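## Task

Remove the grey rolled towel from the cubby and set it down on the table so it stays rolled. The cubby must remain in its place, and the other towel must stay rolled and entirely inside it.

## Robot and tools

Robot: two arms, left_arm and right_arm, each ending in a two-finger gripper. Names do not match image sides. Cameras: cam_high, cam_low, cam_roll_left, cam_roll_right, cam_left_wrist, cam_right_wrist (all 672x504; the wrist ones are fisheye).

Frame: one scene frame for both grippers. Origin sits at table-top height, halfway between the nominal arm bases. +x points out over the table, +z up, and left_arm is on the +y side. Positions are in metres; orientations are quaternions written w first (qw, qx, qy, qz). On the gripper, the fingers extend along its own +z axis and spread along its own y axis. The reported end_effector_position is the point between the pads, about 1 cm short of the fingertips. Printed positions can be slightly off, more so at long reach, and an arm may settle about 1 cm from a free-air target without touching anything.

Row layout (used by every motion tool): 16 numbers, always both arms even if one is idle. First left_arm: x, y, z, qw, qx, qy, qz, opening; then right_arm in the same eight. x, y, z and the quaternion are an absolute target pose in the scene frame, not an offset. Opening runs from -1 (closed) to +1 (fully open, 0.094 m). Any value is a command, so to leave a gripper alone resend its present command. To keep orientation steady, repeat the same quaternion rather than copying a drifted reported one. An arm that should stay still should get the same full pose, taken from the last result before it stopped, on every call.

execute_actions(actions, cameras): actions is a list of actions; each action is a list of up to 15 rows, one per control step of 1/30 s, the last row being held for any remaining of its 15 steps. Each target must lie within 0.6 m of that gripper's position at the action's start along each of the gripper's own axes, or the action is refused for both arms; a malformed action, or a first action failing this check, voids the whole call. An empty list simply reports state and images. Every step the controller clips the command to within 100 mm and 20 degrees of the measured pose, so one action may fall short; the result's Hand target line shows where each arm is really being sent, and further distance must be commanded in later actions. Results list end_effector_position at some steps; HELD plus an arm label marks steps where that arm's command was withheld.

move(target, speed, blend, opening_speed, blocking, cameras): target is one 16-number row, or a list of up to 15 rows differing only in pose. Each gripper follows a straight line from its Hand target, turning the short way. speed is the top path speed in m/s, 0.002 to 0.5 (default 0.25), one value or one per target; rotation is capped at twice that in rad/s. blend (m) rounds corners in a list. opening_speed (at least 0.2 per second on the -1..+1 scale) ramps the fingers; otherwise the opening is sent at once. Paths ignore obstacles and the other arm; fast moves lag, stray and hit harder, and a target pushed past a contact presses harder. blocking=false returns early while the motion runs; then call wait or stop before any execute_actions. A new move replaces a running one. The result adds a move: line, e.g. done, off_target, moving, held or fault, and limits such as paced (pose clipped) or held (steps withheld). done means at rest within 10 mm and 2 degrees; neither done nor off_target says anything about contact.

wait(seconds, cameras): 0 to 10 s, arms hold their last command; a running move keeps going. stop(): brakes a running move, needing some room. zoom_image(camera, region): region [x0, y0, x1, y1] in pixels, at most 504 by 504, from that camera's latest image. finished_scene(scene): the first call only asks for a check; a second call really ends the scene and cannot be undone.

Readings: grip_measured uses the opening scale; empty it reads up to ~1.6 mm wide, and on a hard part a full squeeze reads up to ~3 mm narrower. Below first-touch reading the grip is light; about 0.11 lower (more for soft items like a towel) it squeezes at full force, ~50-62 N per pad. To release, command well above grip_measured. grip_effort_nm is motor effort (negative closing), not pad force. Joint torques include arm weight and have offsets; joints 1-3 wrap at ±28 N m. A pose unreachable line means the clearance check withheld that arm's command; it does not guard gripper-to-gripper contact.

Joint ranges (rad): waist -2.618 to 3.054, shoulder 0.000 to 3.142, elbow 0.000 to 3.142 (straight 2.901), wrist pitch -1.571 to 1.571, wrist yaw -1.571 to 1.571, wrist roll -2.094 to 2.094.

Avoid: dropping the towel, dragging the cubby, unrolling either towel, anything leaving the table, fast impacts, hard presses, and arm-to-arm collisions (can fail the scene). Occasional brief tugs on held items can occur, so grip firmly. Holding loads, stretched-out poses or pushing at unreachable targets heats motors: MOTOR HOT appears at 75 C, and at 90 C that arm folds and idles for the rest of the scene. Slower, smooth motions with less effort are better.

Each tool is called after "Call:" by a JSON object that holds its "method" and its "body".

## Session

Call:
{"method": "execute_actions", "body": {"actions": []}}

Scene clock: 0.00 s.
left_arm: end_effector_position=(+0.3595, +0.2109, +0.1583) grip_measured=+1.000 grip_effort_nm=n/a end_effector_quat_wxyz=(+0.704, +0.094, +0.702, -0.057) | right_arm: end_effector_position=(+0.3819, -0.3103, +0.1340) grip_measured=+1.000 grip_effort_nm=n/a end_effector_quat_wxyz=(+0.668, +0.069, +0.736, -0.085)
Joint positions: left_arm=[-0.009 1.478 0.159 1.317 0.189 0.054 0.094] | right_arm=[0.026 1.552 0.208 1.249 0.239 -0.009 0.094]
Joint velocities: left_arm=[0.007 0.017 -0.007 -0.051 0.007 -0.037 0] | right_arm=[0.007 -0.002 0.007 -0.007 0.007 -0.007 0]
Joint torques (N m): no reading
Motor temperatures (°C): left_arm=[22 27 21 22 19 19 19] | right_arm=[20 26 31 22 19 21 21]
Heat: left arm: 27 °C; right arm: 31 °C.
Hand target: left_arm +0.3599, +0.2109, +0.1576; +0.702, +0.094, +0.704, -0.057 | right_arm +0.3834, -0.3103, +0.1391; +0.674, +0.070, +0.731, -0.084
Tool commands: left_gripper/opening=+1.0 right_gripper/opening=+1.0

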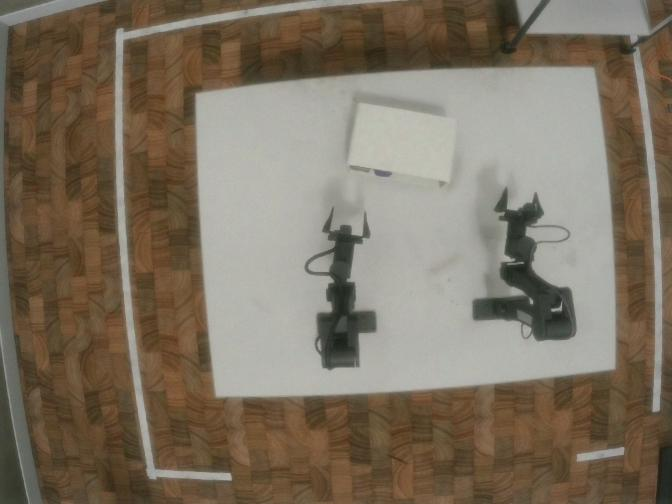

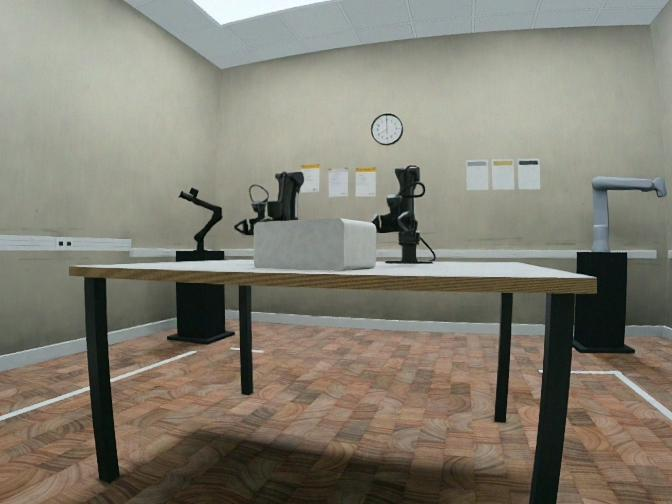

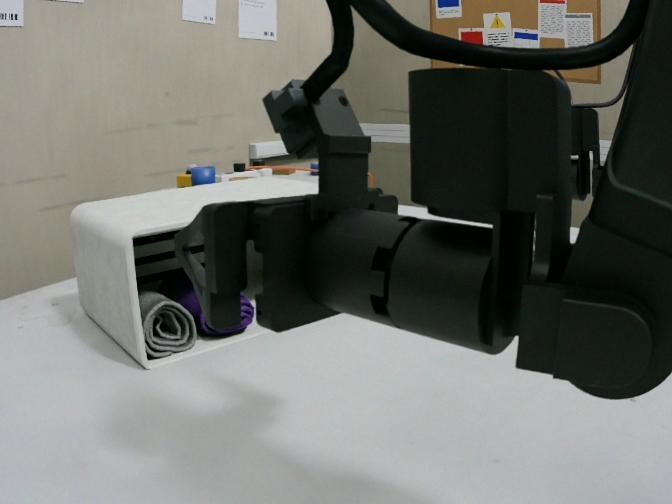

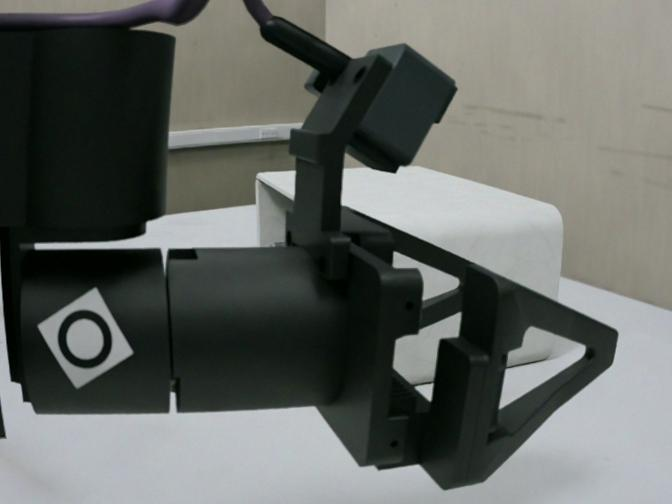

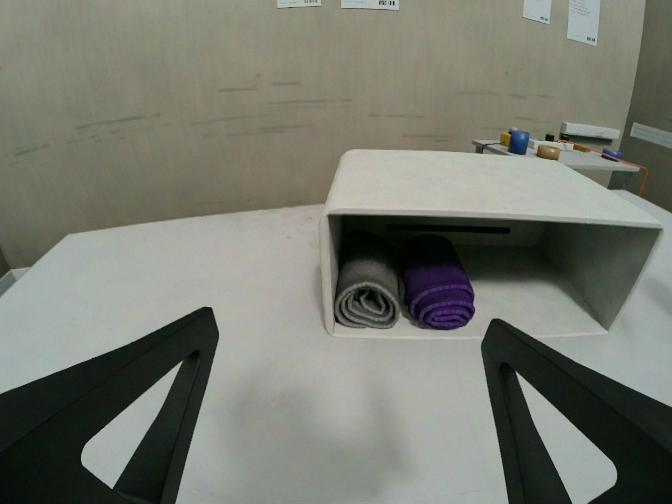

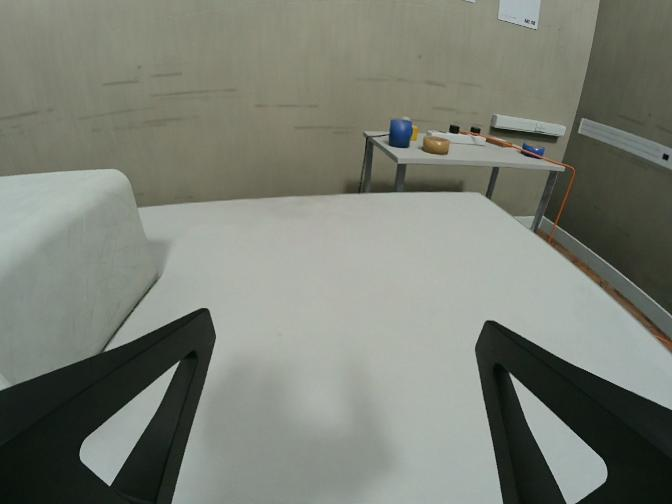

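Call:
{"method": "zoom_image", "body": {"camera": "cam_left_wrist", "region": [310, 140, 670, 350]}}

Call:
{"method": "zoom_image", "body": {"camera": "cam_high", "region": [280, 80, 560, 290]}}

Call:
{"method": "zoom_image", "body": {"camera": "cam_roll_left", "region": [60, 160, 380, 400]}}

Scaled by 1.400 from the camera's 672x504 image, which has a finer 960x720 frame.

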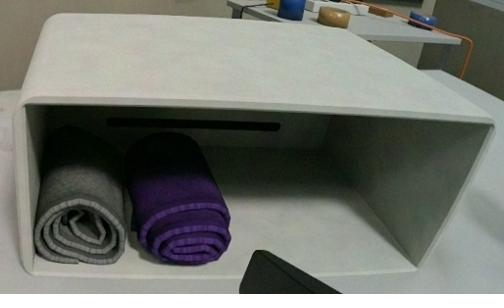

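Scaled by 1.800 from the camera's 672x504 image, which has a finer 960x720 frame.

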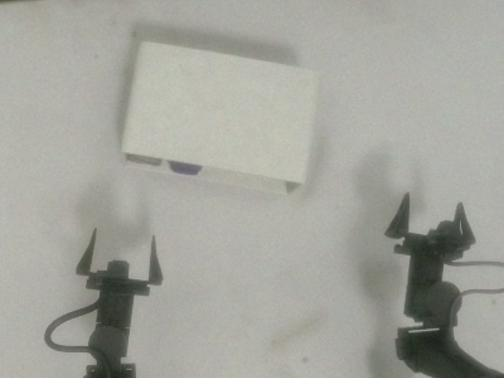

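Scaled by 1.575 from the camera's 672x504 image, which has a finer 960x720 frame.

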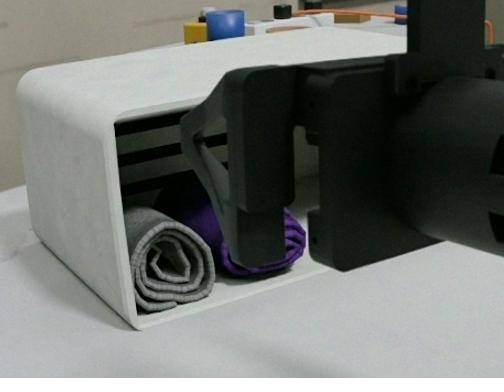

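Call:
{"method": "move", "body": {"target": [0.385, 0.198, 0.085, 0.6051, 0.0864, 0.7886, -0.0663, 1.0, 0.3819, -0.3103, 0.1340, 0.668, 0.069, 0.736, -0.085, 1.0]}}

Scene clock: 6.50 s.
left_arm: end_effector_position=(+0.3804, +0.1995, +0.0897) grip_measured=+1.000 grip_effort_nm=-0.007 end_effector_quat_wxyz=(+0.613, +0.089, +0.782, -0.066) | right_arm: end_effector_position=(+0.3819, -0.3103, +0.1340) grip_measured=+1.000 grip_effort_nm=-0.002 end_effector_quat_wxyz=(+0.668, +0.069, +0.736, -0.085)
Joint positions: left_arm=[-0.059 1.666 0.255 1.167 0.143 0.041 0.094] | right_arm=[0.026 1.552 0.208 1.249 0.239 -0.009 0.094]
Joint velocities: left_arm=[-0.007 -0.017 -0.017 -0.022 -0.022 -0.022 0] | right_arm=[0.012 0.007 -0.027 -0.051 0.081 -0.007 0]
Joint torques (N m): left_arm=[-0.79 -4.22 7.47 1.51 -0.07 -0.1] | right_arm=[0.03 -3.88 3.93 1.52 -0.02 -0.03]
Motor temperatures (°C): left_arm=[22 27 21 23 19 19 19] | right_arm=[20 26 31 23 19 21 21]
Heat: left arm: 27 °C; right arm: 31 °C.
Hand target: left_arm +0.3848, +0.1978, +0.0851; +0.605, +0.085, +0.788, -0.068 | right_arm +0.3819, -0.3103, +0.1340; +0.668, +0.069, +0.736, -0.085
Off the commanded pose: left_arm 0.007 m, 1 deg | right_arm 0.000 m, 0 deg.
move: done

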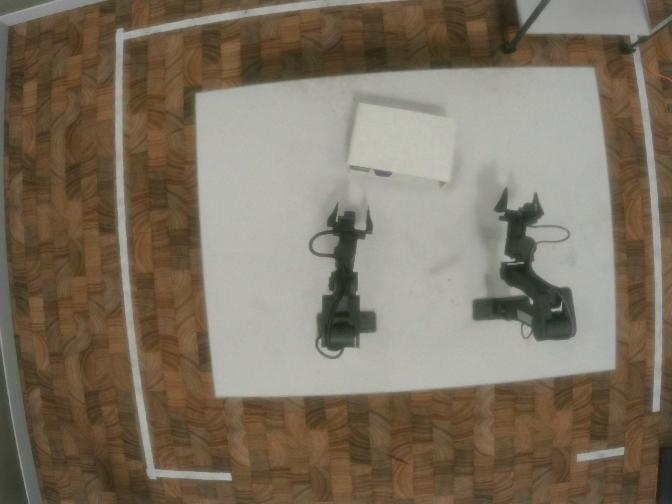

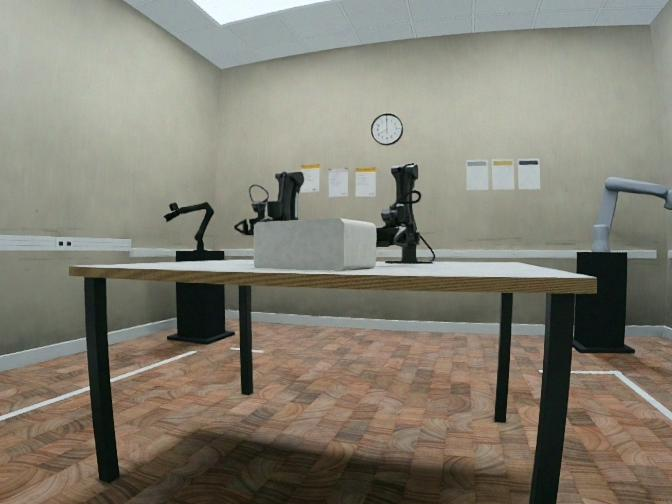

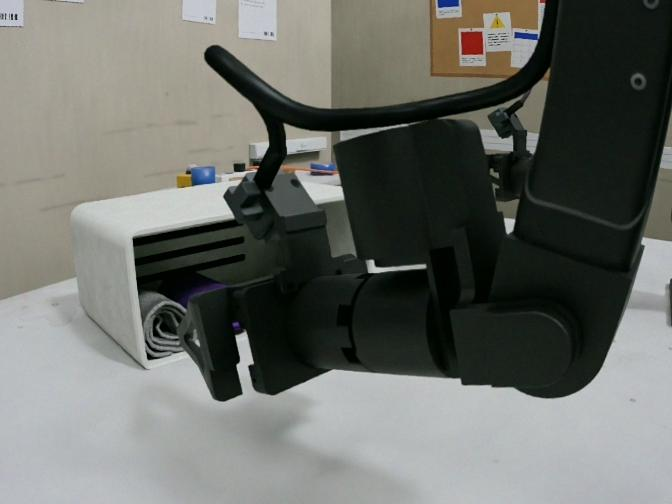

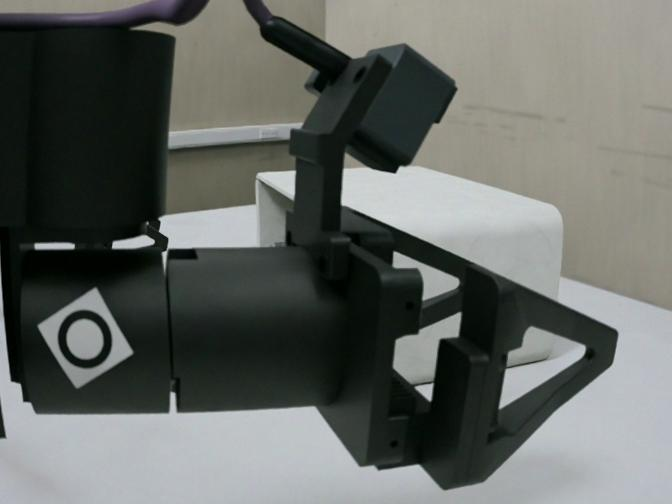

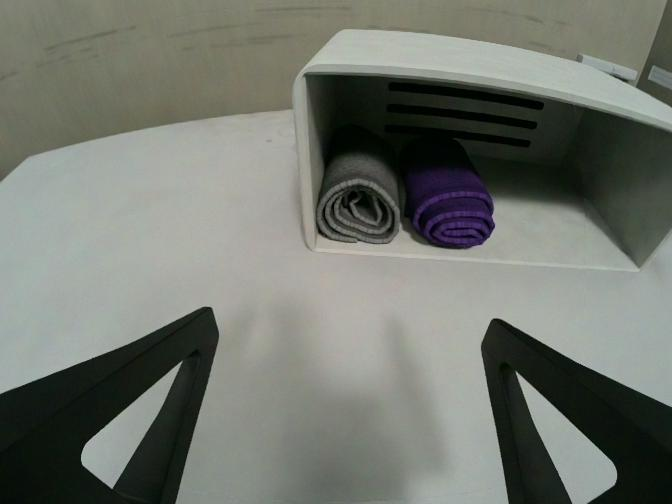

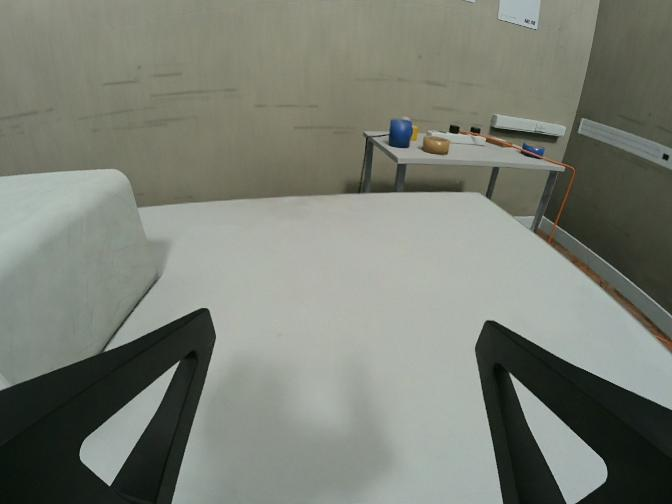

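Call:
{"method": "zoom_image", "body": {"camera": "cam_left_wrist", "region": [290, 80, 530, 270]}}

Call:
{"method": "zoom_image", "body": {"camera": "cam_high", "region": [300, 80, 480, 270]}}

Scaled by 2.100 from the camera's 672x504 image, which has a finer 960x720 frame.

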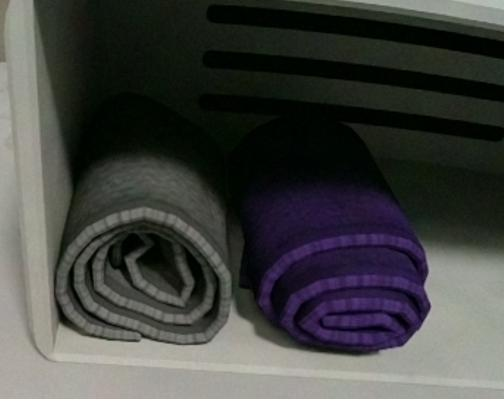

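Scaled by 2.653 from the camera's 672x504 image, which has a finer 960x720 frame.

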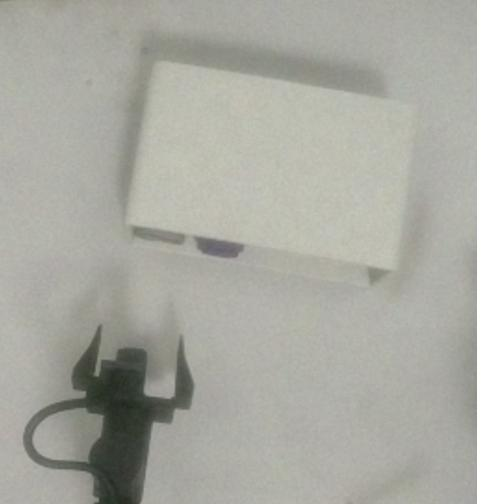

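Call:
{"method": "move", "body": {"target": [0.450, 0.133, 0.085, 0.6051, 0.0864, 0.7886, -0.0663, -0.9, 0.3819, -0.3103, 0.1340, 0.668, 0.069, 0.736, -0.085, 1.0], "cameras": ["cam_high","cam_left_wrist","cam_roll_left"]}}

Call:
{"method": "zoom_image", "body": {"camera": "cam_left_wrist", "region": [200, 80, 530, 360]}}

Call:
{"method": "zoom_image", "body": {"camera": "cam_high", "region": [300, 80, 480, 270]}}

Scene clock: 12.80 s.
left_arm: end_effector_position=(+0.4453, +0.1340, +0.0935) grip_measured=-0.898 grip_effort_nm=-0.115 end_effector_quat_wxyz=(+0.616, +0.091, +0.780, -0.068) | right_arm: end_effector_position=(+0.3819, -0.3103, +0.1340) grip_measured=+1.000 grip_effort_nm=-0.002 end_effector_quat_wxyz=(+0.668, +0.069, +0.736, -0.085)
Joint positions: left_arm=[-0.268 1.862 0.561 1.066 -0.055 -0.008 0.005] | right_arm=[0.026 1.552 0.208 1.249 0.239 -0.009 0.094]
Joint velocities: left_arm=[-0.012 0.002 0.007 0.022 0.022 -0.007 0] | right_arm=[-0.002 0.007 0.007 -0.022 -0.051 -0.066 0]
Joint torques (N m): left_arm=[-0.42 -6.37 8.12 1.55 -0.06 -0.12] | right_arm=[0.02 -3.89 3.93 1.52 -0.02 -0.03]
Motor temperatures (°C): left_arm=[22 27 21 24 19 19 19] | right_arm=[20 26 31 23 19 21 21]
Heat: left arm: 27 °C; right arm: 31 °C.
Hand target: left_arm +0.4491, +0.1328, +0.0847; +0.605, +0.086, +0.789, -0.067 | right_arm +0.3819, -0.3103, +0.1340; +0.668, +0.069, +0.736, -0.085
Off the commanded pose: left_arm 0.010 m, 2 deg | right_arm 0.000 m, 0 deg.
move: done
Images, in order (width x height): cam_high 672x504, cam_roll_left 672x504, cam_left_wrist 672x504.

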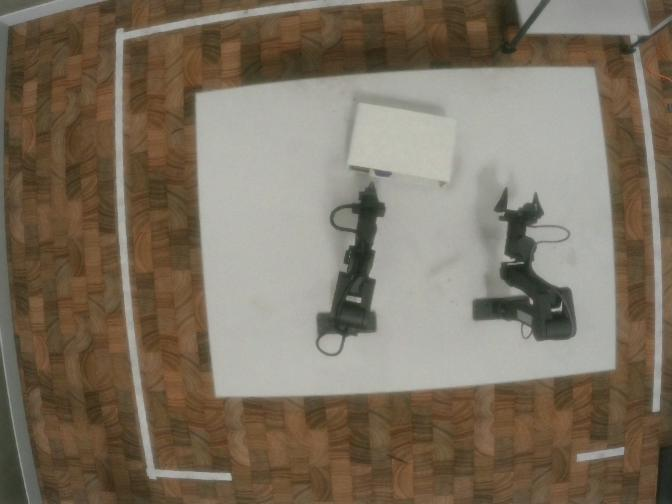

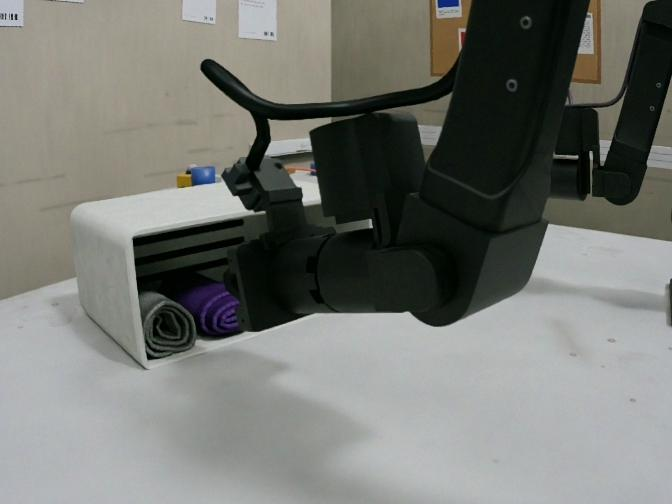

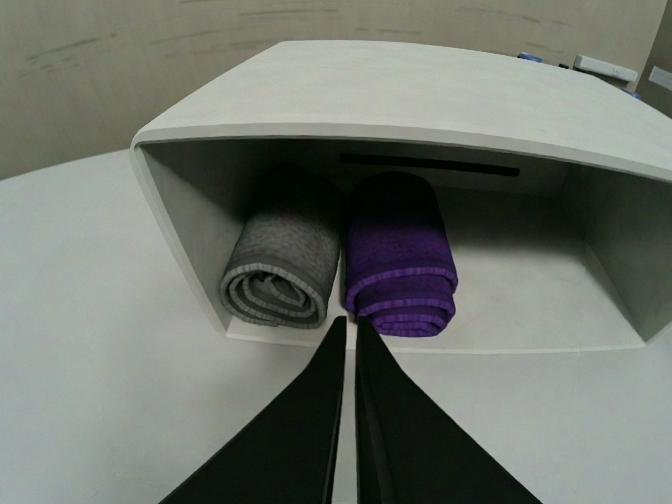

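Scaled by 1.527 from the camera's 672x504 image, which has a finer 960x720 frame.

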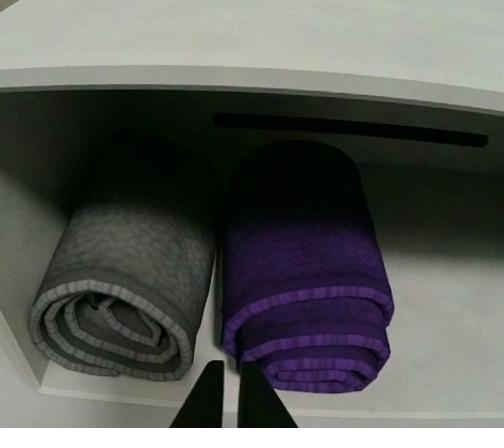

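Scaled by 2.653 from the camera's 672x504 image, which has a finer 960x720 frame.

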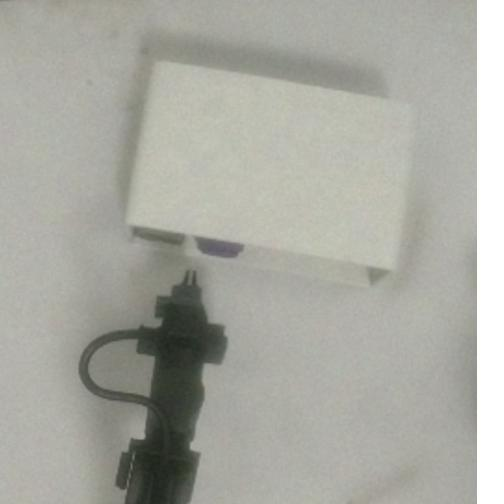

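Call:
{"method": "move", "body": {"target": [[0.470, 0.126, 0.050, 0.6051, 0.0864, 0.7886, -0.0663, -0.97, 0.3819, -0.3103, 0.1340, 0.668, 0.069, 0.736, -0.085, 1.0],[0.515, 0.115, 0.047, 0.6051, 0.0864, 0.7886, -0.0663, -0.97, 0.3819, -0.3103, 0.1340, 0.668, 0.069, 0.736, -0.085, 1.0]], "speed": 0.08, "cameras": ["cam_high","cam_left_wrist","cam_roll_left"]}}

Call:
{"method": "zoom_image", "body": {"camera": "cam_left_wrist", "region": [100, 120, 560, 460]}}

Scene clock: 16.07 s.
left_arm: end_effector_position=(+0.5109, +0.1152, +0.0603) grip_measured=-0.968 grip_effort_nm=-0.120 end_effector_quat_wxyz=(+0.618, +0.089, +0.778, -0.068) | right_arm: end_effector_position=(+0.3819, -0.3103, +0.1340) grip_measured=+1.000 grip_effort_nm=0.002 end_effector_quat_wxyz=(+0.668, +0.069, +0.736, -0.085)
Joint positions: left_arm=[-0.268 2.158 0.845 1.085 -0.057 -0.009 0.002] | right_arm=[0.026 1.552 0.208 1.249 0.239 -0.009 0.094]
Joint velocities: left_arm=[-0.002 -0.007 -0.012 -0.022 0.007 -0.007 0] | right_arm=[0.007 -0.002 -0.012 0.022 -0.007 -0.007 0]
Joint torques (N m): left_arm=[-0.09 -8.77 8.17 1.56 -0.11 -0.06] | right_arm=[0.03 -3.88 3.92 1.53 -0.01 -0.03]
Motor temperatures (°C): left_arm=[22 27 21 25 19 19 19] | right_arm=[20 26 31 24 19 21 21]
Heat: left arm: 27 °C; right arm: 31 °C.
Hand target: left_arm +0.5140, +0.1148, +0.0470; +0.605, +0.086, +0.789, -0.066 | right_arm +0.3819, -0.3103, +0.1340; +0.668, +0.069, +0.736, -0.085
Off the commanded pose: left_arm 0.014 m, 2 deg | right_arm 0.000 m, 0 deg.
move: off_target (left_arm)
Images, in order (width x height): cam_high 672x504, cam_roll_left 672x504, cam_left_wrist 672x504.

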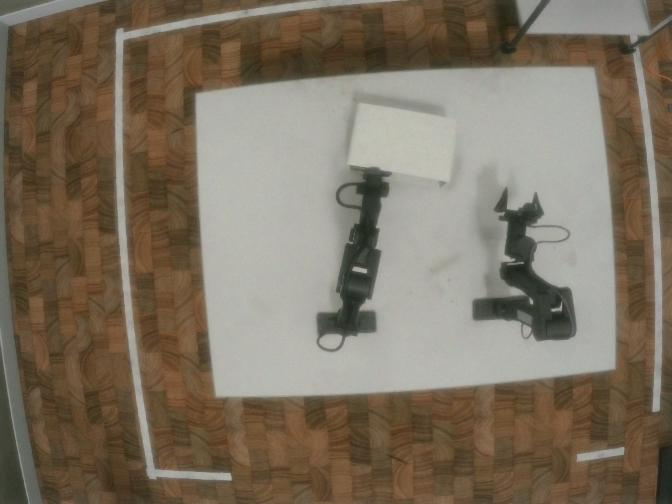

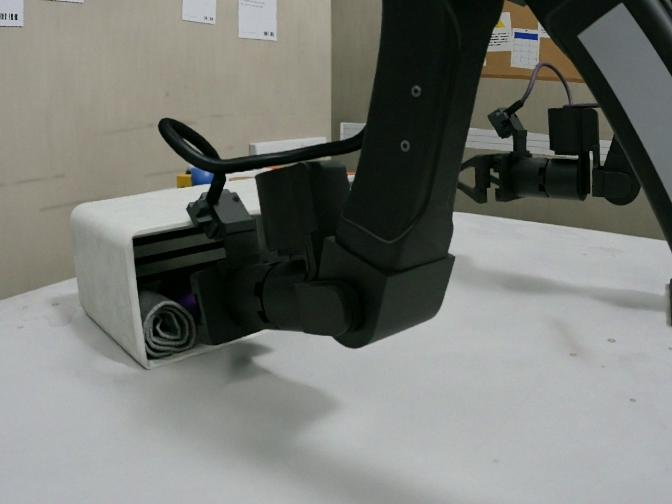

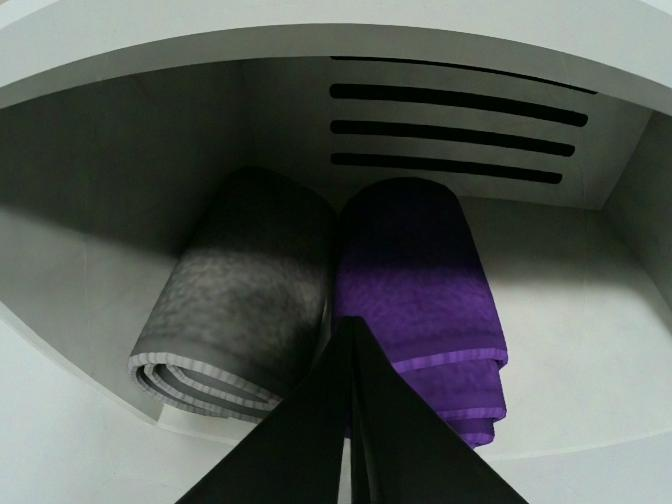

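Scaled by 1.096 from the camera's 672x504 image, which has a finer 960x720 frame.

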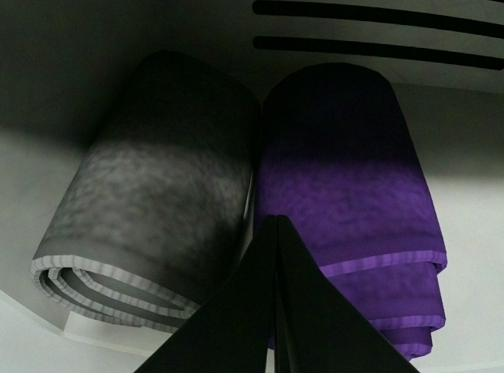

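Call:
{"method": "move", "body": {"target": [[0.507, 0.078, 0.047, 0.6051, 0.0864, 0.7886, -0.0663, -0.97, 0.3819, -0.3103, 0.1340, 0.668, 0.069, 0.736, -0.085, 1.0]], "speed": 0.06, "cameras": ["cam_high","cam_left_wrist","cam_roll_left"]}}

Scene clock: 18.00 s.
left_arm: end_effector_position=(+0.5035, +0.0799, +0.0611) grip_measured=-0.968 grip_effort_nm=-0.115 end_effector_quat_wxyz=(+0.618, +0.089, +0.778, -0.070) | right_arm: end_effector_position=(+0.3819, -0.3103, +0.1340) grip_measured=+1.000 grip_effort_nm=0.002 end_effector_quat_wxyz=(+0.668, +0.069, +0.736, -0.085)
Joint positions: left_arm=[-0.367 2.165 0.865 1.071 -0.151 -0.034 0.002] | right_arm=[0.026 1.552 0.208 1.249 0.239 -0.009 0.094]
Joint velocities: left_arm=[-0.017 -0.007 0.007 -0.037 -0.007 -0.007 0] | right_arm=[0.002 -0.012 -0.007 0.022 0.022 0.051 0]
Joint torques (N m): left_arm=[-0.36 -8.88 8.25 1.5 -0.2 -0.07] | right_arm=[0.05 -3.88 3.93 1.52 -0.02 -0.03]
Motor temperatures (°C): left_arm=[22 27 22 25 19 19 19] | right_arm=[20 26 31 24 19 21 21]
Heat: left arm: 27 °C; right arm: 31 °C.
Hand target: left_arm +0.5060, +0.0784, +0.0471; +0.605, +0.086, +0.789, -0.066 | right_arm +0.3819, -0.3103, +0.1340; +0.668, +0.069, +0.736, -0.085
Off the commanded pose: left_arm 0.015 m, 2 deg | right_arm 0.000 m, 0 deg.
move: off_target (left_arm)
Images, in order (width x height): cam_high 672x504, cam_roll_left 672x504, cam_left_wrist 672x504.

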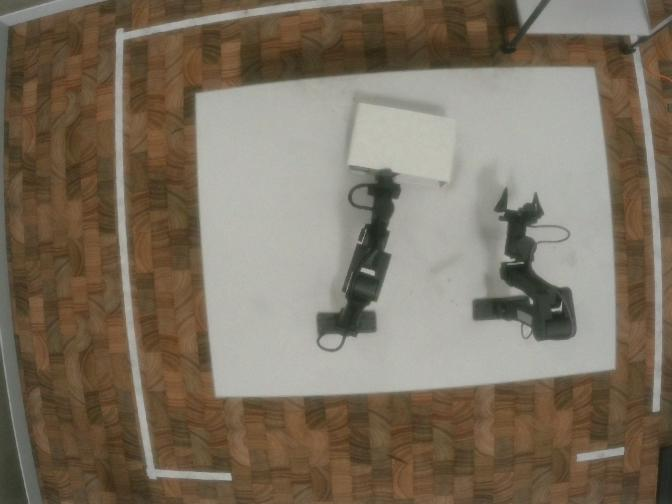

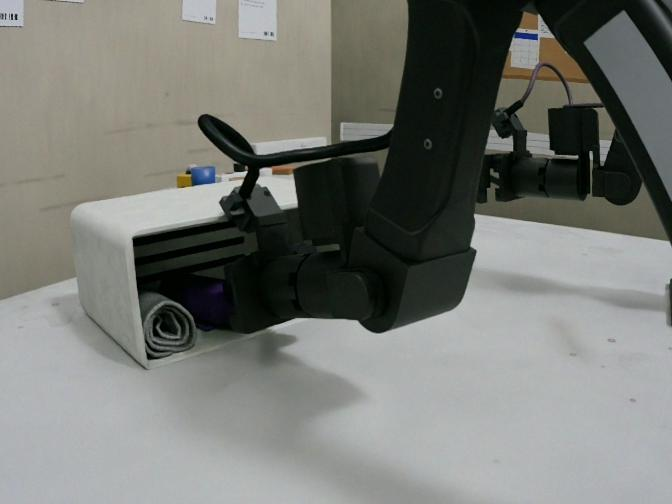

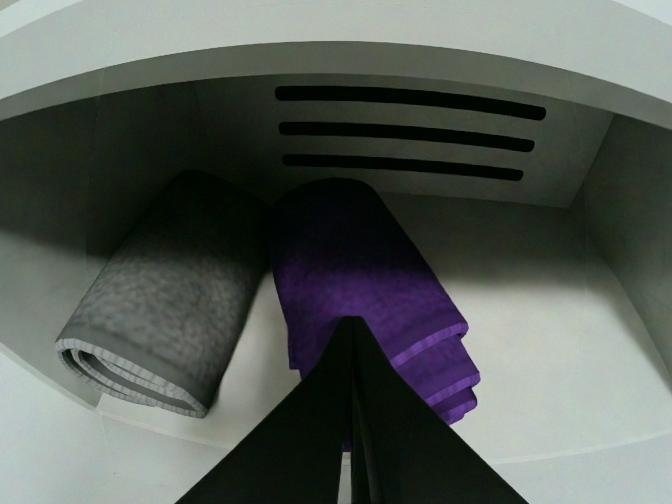

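Call:
{"method": "move", "body": {"target": [[0.509, 0.086, 0.050, 0.6051, 0.0864, 0.7886, -0.0663, -0.97, 0.3819, -0.3103, 0.1340, 0.668, 0.069, 0.736, -0.085, 1.0],[0.431, 0.103, 0.050, 0.6051, 0.0864, 0.7886, -0.0663, -0.97, 0.3819, -0.3103, 0.1340, 0.668, 0.069, 0.736, -0.085, 1.0],[0.435, 0.183, 0.065, 0.6051, 0.0864, 0.7886, -0.0663, -0.97, 0.3819, -0.3103, 0.1340, 0.668, 0.069, 0.736, -0.085, 1.0]], "speed": [0.06,0.1,0.15], "cameras": ["cam_high","cam_left_wrist","cam_roll_left"]}}

Call:
{"method": "zoom_image", "body": {"camera": "cam_left_wrist", "region": [200, 150, 500, 380]}}

Scene clock: 21.60 s.
left_arm: end_effector_position=(+0.4409, +0.1829, +0.0659) grip_measured=-0.968 grip_effort_nm=-0.110 end_effector_quat_wxyz=(+0.612, +0.080, +0.784, -0.066) | right_arm: end_effector_position=(+0.3819, -0.3103, +0.1340) grip_measured=+1.000 grip_effort_nm=0.002 end_effector_quat_wxyz=(+0.668, +0.069, +0.736, -0.085)
Joint positions: left_arm=[-0.111 1.955 0.493 1.217 0.082 0.014 0.002] | right_arm=[0.026 1.552 0.208 1.249 0.239 -0.009 0.094]
Joint velocities: left_arm=[-0.007 -0.017 0.017 -0.037 -0.007 0.037 0.002] | right_arm=[-0.012 -0.012 -0.007 0.022 -0.022 0.022 0]
Joint torques (N m): left_arm=[0.43 -10.78 3.49 1.56 0.1 0.15] | right_arm=[0.02 -3.89 3.92 1.52 -0.01 -0.03]
Motor temperatures (°C): left_arm=[22 28 21 25 19 19 19] | right_arm=[20 26 31 24 19 21 21]
Heat: left arm: 28 °C; right arm: 31 °C.
Hand target: left_arm +0.4357, +0.1832, +0.0655; +0.606, +0.086, +0.788, -0.066 | right_arm +0.3819, -0.3103, +0.1340; +0.668, +0.069, +0.736, -0.085
Off the commanded pose: left_arm 0.006 m, 1 deg | right_arm 0.000 m, 0 deg.
move: done
Images, in order (width x height): cam_high 672x504, cam_roll_left 672x504, cam_left_wrist 672x504.

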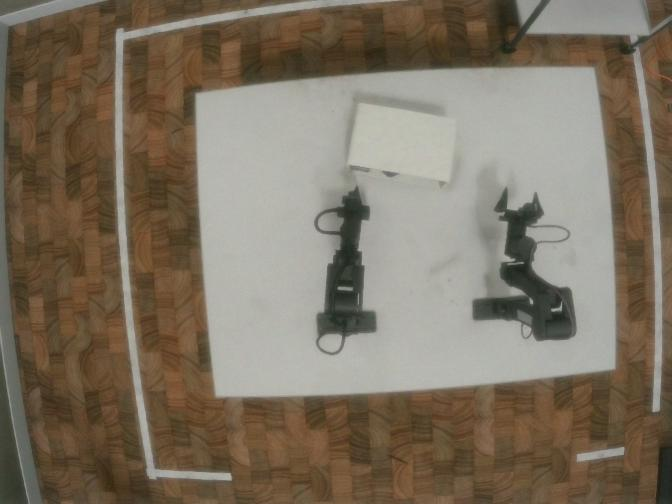

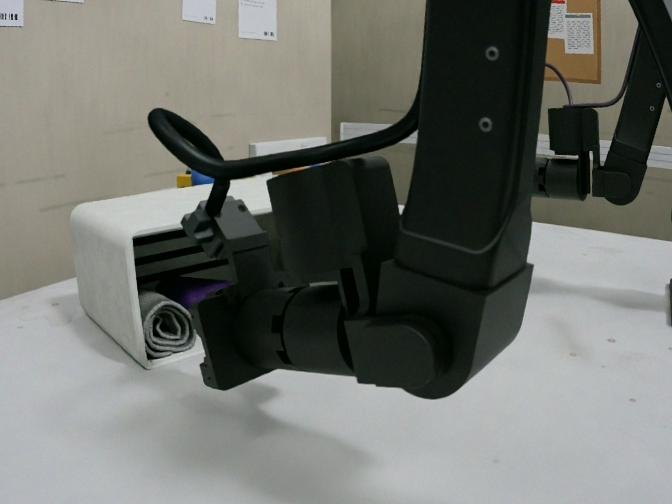

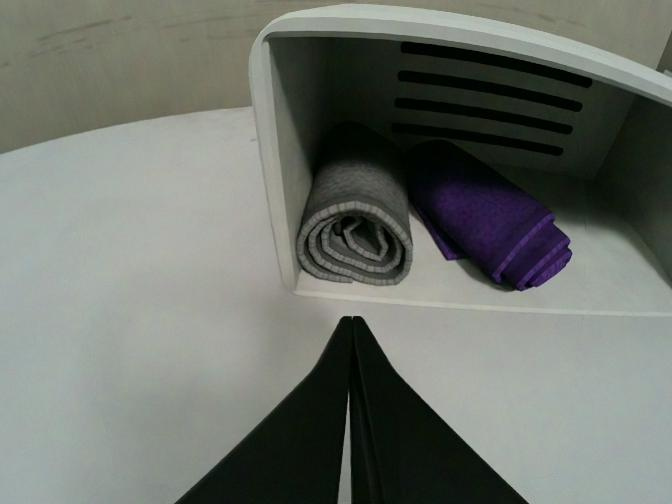

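Scaled by 1.680 from the camera's 672x504 image, which has a finer 960x720 frame.

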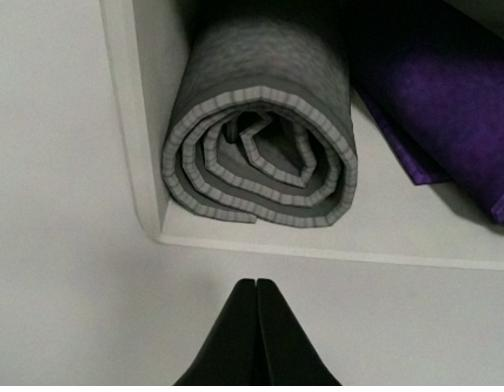

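Call:
{"method": "move", "body": {"target": [[0.440, 0.183, 0.066, 0.6082, -0.0346, 0.7926, 0.0266, -0.97, 0.3819, -0.3103, 0.1340, 0.668, 0.069, 0.736, -0.085, 1.0],[0.495, 0.183, 0.064, 0.6082, -0.0346, 0.7926, 0.0266, -0.97, 0.3819, -0.3103, 0.1340, 0.668, 0.069, 0.736, -0.085, 1.0]], "speed": 0.1, "cameras": ["cam_high","cam_left_wrist","cam_roll_left"]}}

Call:
{"method": "zoom_image", "body": {"camera": "cam_left_wrist", "region": [200, 150, 500, 380]}}

Call:
{"method": "zoom_image", "body": {"camera": "cam_high", "region": [320, 90, 460, 230]}}

Scene clock: 26.60 s.
left_arm: end_effector_position=(+0.4911, +0.1822, +0.0745) grip_measured=-0.968 grip_effort_nm=-0.110 end_effector_quat_wxyz=(+0.619, -0.037, +0.784, +0.025) | right_arm: end_effector_position=(+0.3819, -0.3103, +0.1340) grip_measured=+1.000 grip_effort_nm=-0.002 end_effector_quat_wxyz=(+0.668, +0.069, +0.736, -0.085)
Joint positions: left_arm=[-0.25 2.04 0.732 1.06 -0.342 -0.092 0.002] | right_arm=[0.026 1.552 0.208 1.249 0.239 -0.009 0.094]
Joint velocities: left_arm=[-0.002 -0.017 0.002 -0.066 0.037 0.022 0] | right_arm=[0.007 -0.017 0.002 -0.022 0.051 -0.095 0]
Joint torques (N m): left_arm=[0.68 -7.87 8.1 1.41 0.03 0] | right_arm=[0.03 -3.89 3.92 1.52 -0.01 -0.03]
Motor temperatures (°C): left_arm=[22 28 21 25 19 19 19] | right_arm=[20 26 31 24 19 21 21]
Heat: left arm: 28 °C; right arm: 31 °C.
Hand target: left_arm +0.4951, +0.1827, +0.0635; +0.608, -0.035, +0.793, +0.026 | right_arm +0.3819, -0.3103, +0.1340; +0.668, +0.069, +0.736, -0.085
Off the commanded pose: left_arm 0.011 m, 2 deg | right_arm 0.000 m, 0 deg.
move: off_target (left_arm)
Images, in order (width x height): cam_high 672x504, cam_roll_left 672x504, cam_left_wrist 672x504.

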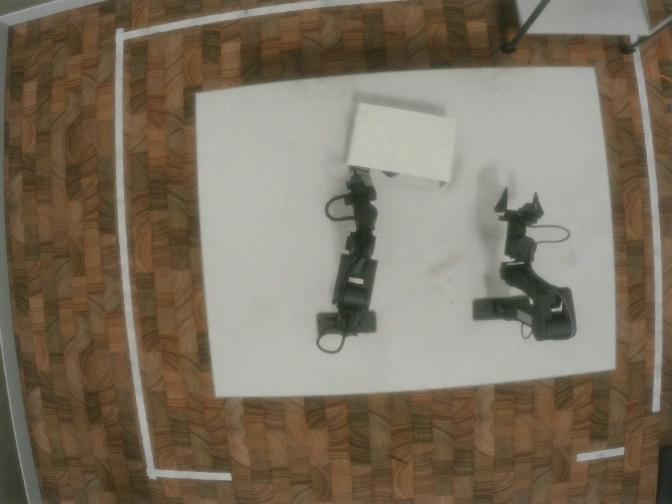

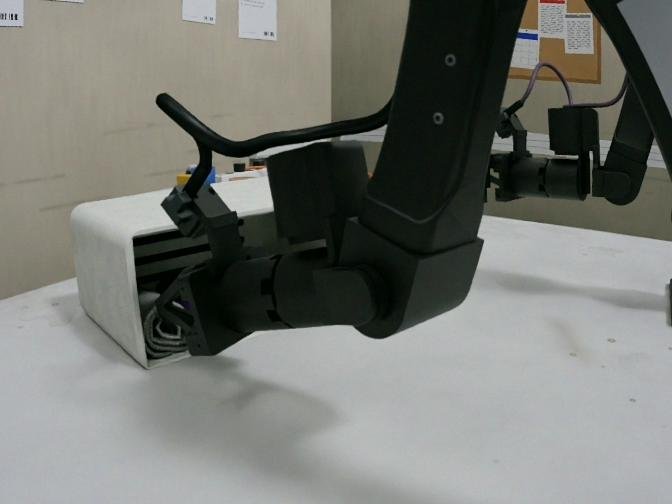

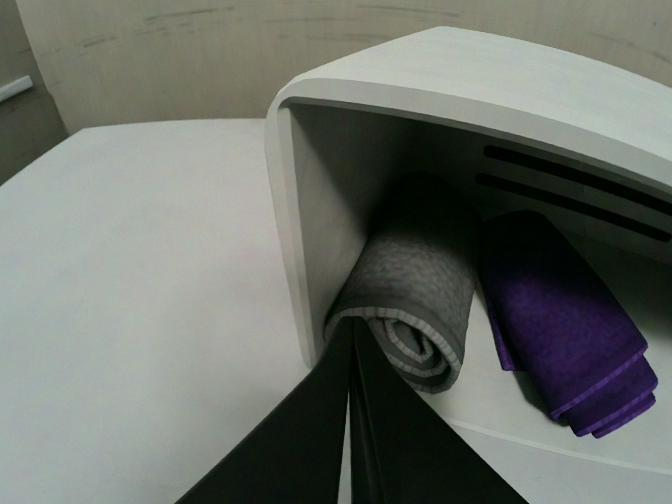

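Scaled by 1.680 from the camera's 672x504 image, which has a finer 960x720 frame.

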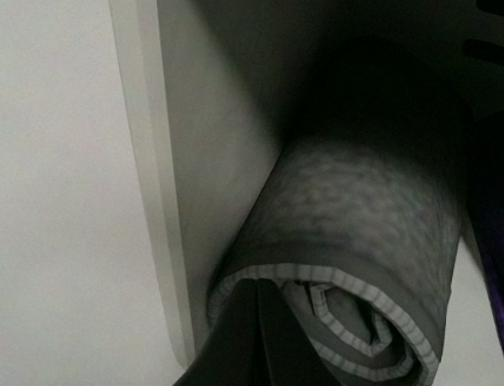

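Scaled by 3.600 from the camera's 672x504 image, which has a finer 960x720 frame.

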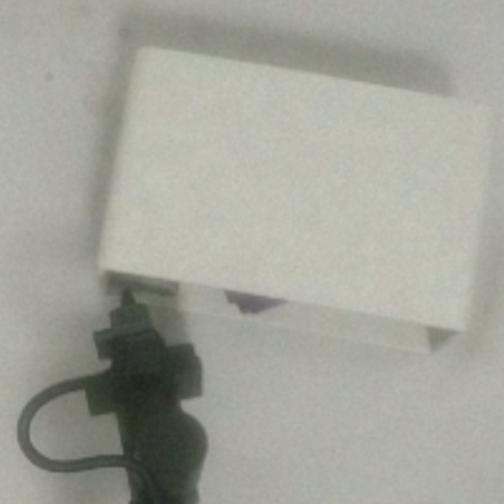

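Call:
{"method": "move", "body": {"target": [[0.490, 0.192, 0.053, 0.6082, -0.0346, 0.7926, 0.0266, -0.97, 0.3819, -0.3103, 0.1340, 0.668, 0.069, 0.736, -0.085, 1.0]], "speed": 0.06, "cameras": ["cam_left_wrist","cam_roll_left"]}}

Call:
{"method": "zoom_image", "body": {"camera": "cam_left_wrist", "region": [200, 150, 500, 380]}}

Scene clock: 28.63 s.
left_arm: end_effector_position=(+0.4934, +0.1894, +0.0686) grip_measured=-0.968 grip_effort_nm=-0.110 end_effector_quat_wxyz=(+0.620, -0.040, +0.783, +0.023) | right_arm: end_effector_position=(+0.3819, -0.3103, +0.1340) grip_measured=+1.000 grip_effort_nm=0.002 end_effector_quat_wxyz=(+0.668, +0.069, +0.736, -0.085)
Joint positions: left_arm=[-0.227 2.068 0.732 1.092 -0.321 -0.092 0.002] | right_arm=[0.026 1.552 0.208 1.249 0.239 -0.009 0.094]
Joint velocities: left_arm=[-0.002 0.022 -0.007 -0.022 0.051 -0.051 0.001] | right_arm=[-0.002 0.002 -0.012 -0.125 -0.022 -0.095 0]
Joint torques (N m): left_arm=[0.72 -8.05 4.7 1.85 0.03 0.07] | right_arm=[0.02 -3.89 3.92 1.52 -0.01 -0.03]
Motor temperatures (°C): left_arm=[22 28 21 26 19 19 19] | right_arm=[20 26 31 25 19 21 21]
Heat: left arm: 28 °C; right arm: 31 °C.
Hand target: left_arm +0.4897, +0.1921, +0.0533; +0.608, -0.035, +0.793, +0.027 | right_arm +0.3819, -0.3103, +0.1340; +0.668, +0.069, +0.736, -0.085
Off the commanded pose: left_arm 0.016 m, 2 deg | right_arm 0.000 m, 0 deg.
move: off_target (left_arm)
Images, in order (width x height): cam_roll_left 672x504, cam_left_wrist 672x504.

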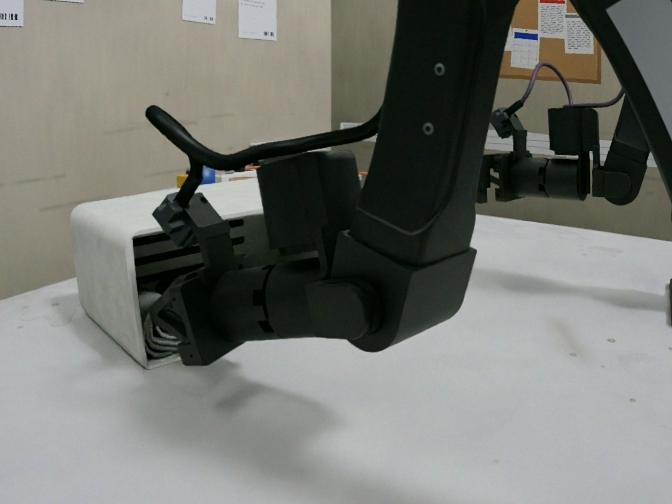

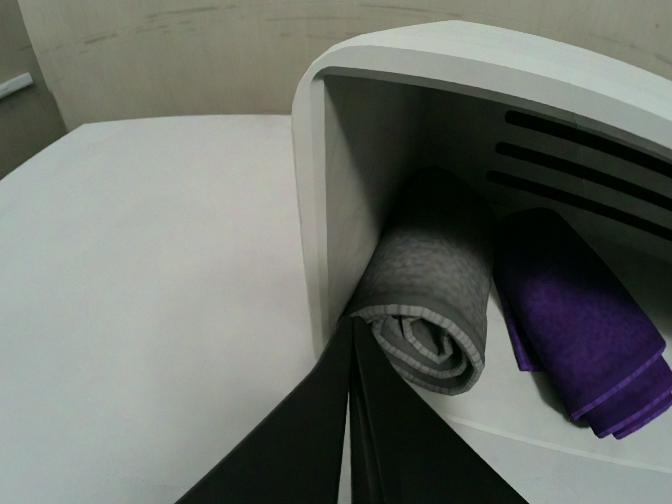

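Scaled by 1.680 from the camera's 672x504 image, which has a finer 960x720 frame.

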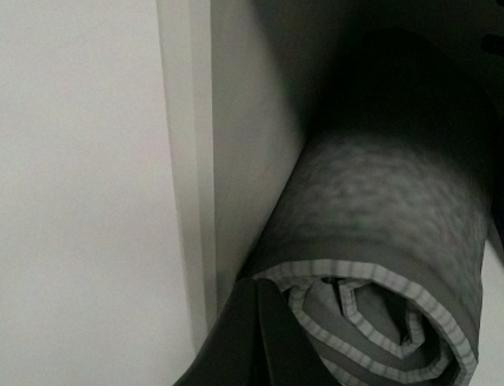

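Call:
{"method": "move", "body": {"target": [[0.518, 0.186, 0.048, 0.6082, -0.0346, 0.7926, 0.0266, -0.97, 0.3819, -0.3103, 0.1340, 0.668, 0.069, 0.736, -0.085, 1.0]], "speed": 0.05, "cameras": ["cam_left_wrist","cam_roll_left"]}}

Call:
{"method": "zoom_image", "body": {"camera": "cam_left_wrist", "region": [200, 150, 500, 380]}}

Scene clock: 32.00 s.
left_arm: end_effector_position=(+0.5133, +0.1841, +0.0606) grip_measured=-0.968 grip_effort_nm=-0.105 end_effector_quat_wxyz=(+0.621, -0.039, +0.783, +0.022) | right_arm: end_effector_position=(+0.3819, -0.3103, +0.1340) grip_measured=+1.000 grip_effort_nm=-0.002 end_effector_quat_wxyz=(+0.668, +0.069, +0.736, -0.085)
Joint positions: left_arm=[-0.227 2.142 0.823 1.077 -0.319 -0.092 0.002] | right_arm=[0.026 1.552 0.208 1.249 0.239 -0.009 0.094]
Joint velocities: left_arm=[0.007 0.027 -0.007 0.022 0.007 -0.037 0] | right_arm=[0.007 -0.007 0.007 -0.066 -0.022 0.007 0]
Joint torques (N m): left_arm=[0.87 -8.65 8.1 1.46 0.04 0.07] | right_arm=[0.02 -3.88 3.92 1.52 -0.02 -0.03]
Motor temperatures (°C): left_arm=[22 28 21 26 19 19 19] | right_arm=[20 26 31 25 19 21 21]
Heat: left arm: 28 °C; right arm: 31 °C.
Hand target: left_arm +0.5172, +0.1859, +0.0482; +0.608, -0.035, +0.792, +0.026 | right_arm +0.3819, -0.3103, +0.1340; +0.668, +0.069, +0.736, -0.085
Off the commanded pose: left_arm 0.014 m, 2 deg | right_arm 0.000 m, 0 deg.
move: off_target (left_arm)
Images, in order (width x height): cam_roll_left 672x504, cam_left_wrist 672x504.

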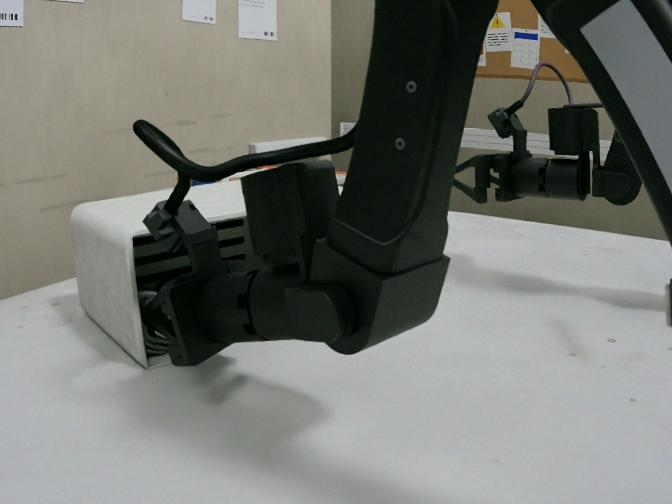

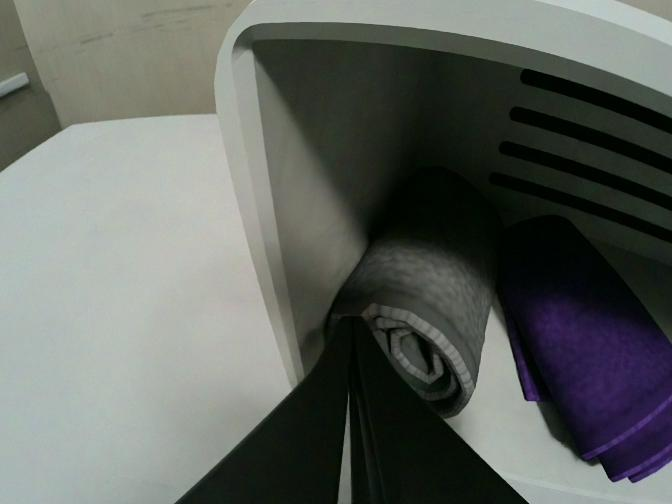

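Scaled by 1.680 from the camera's 672x504 image, which has a finer 960x720 frame.

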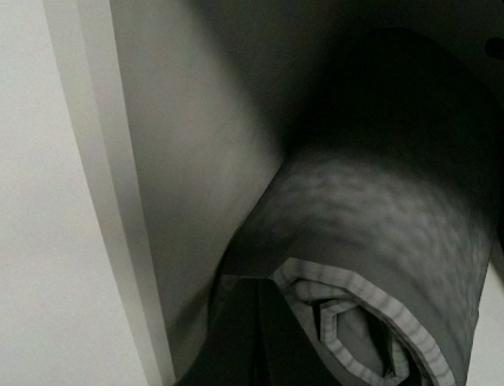

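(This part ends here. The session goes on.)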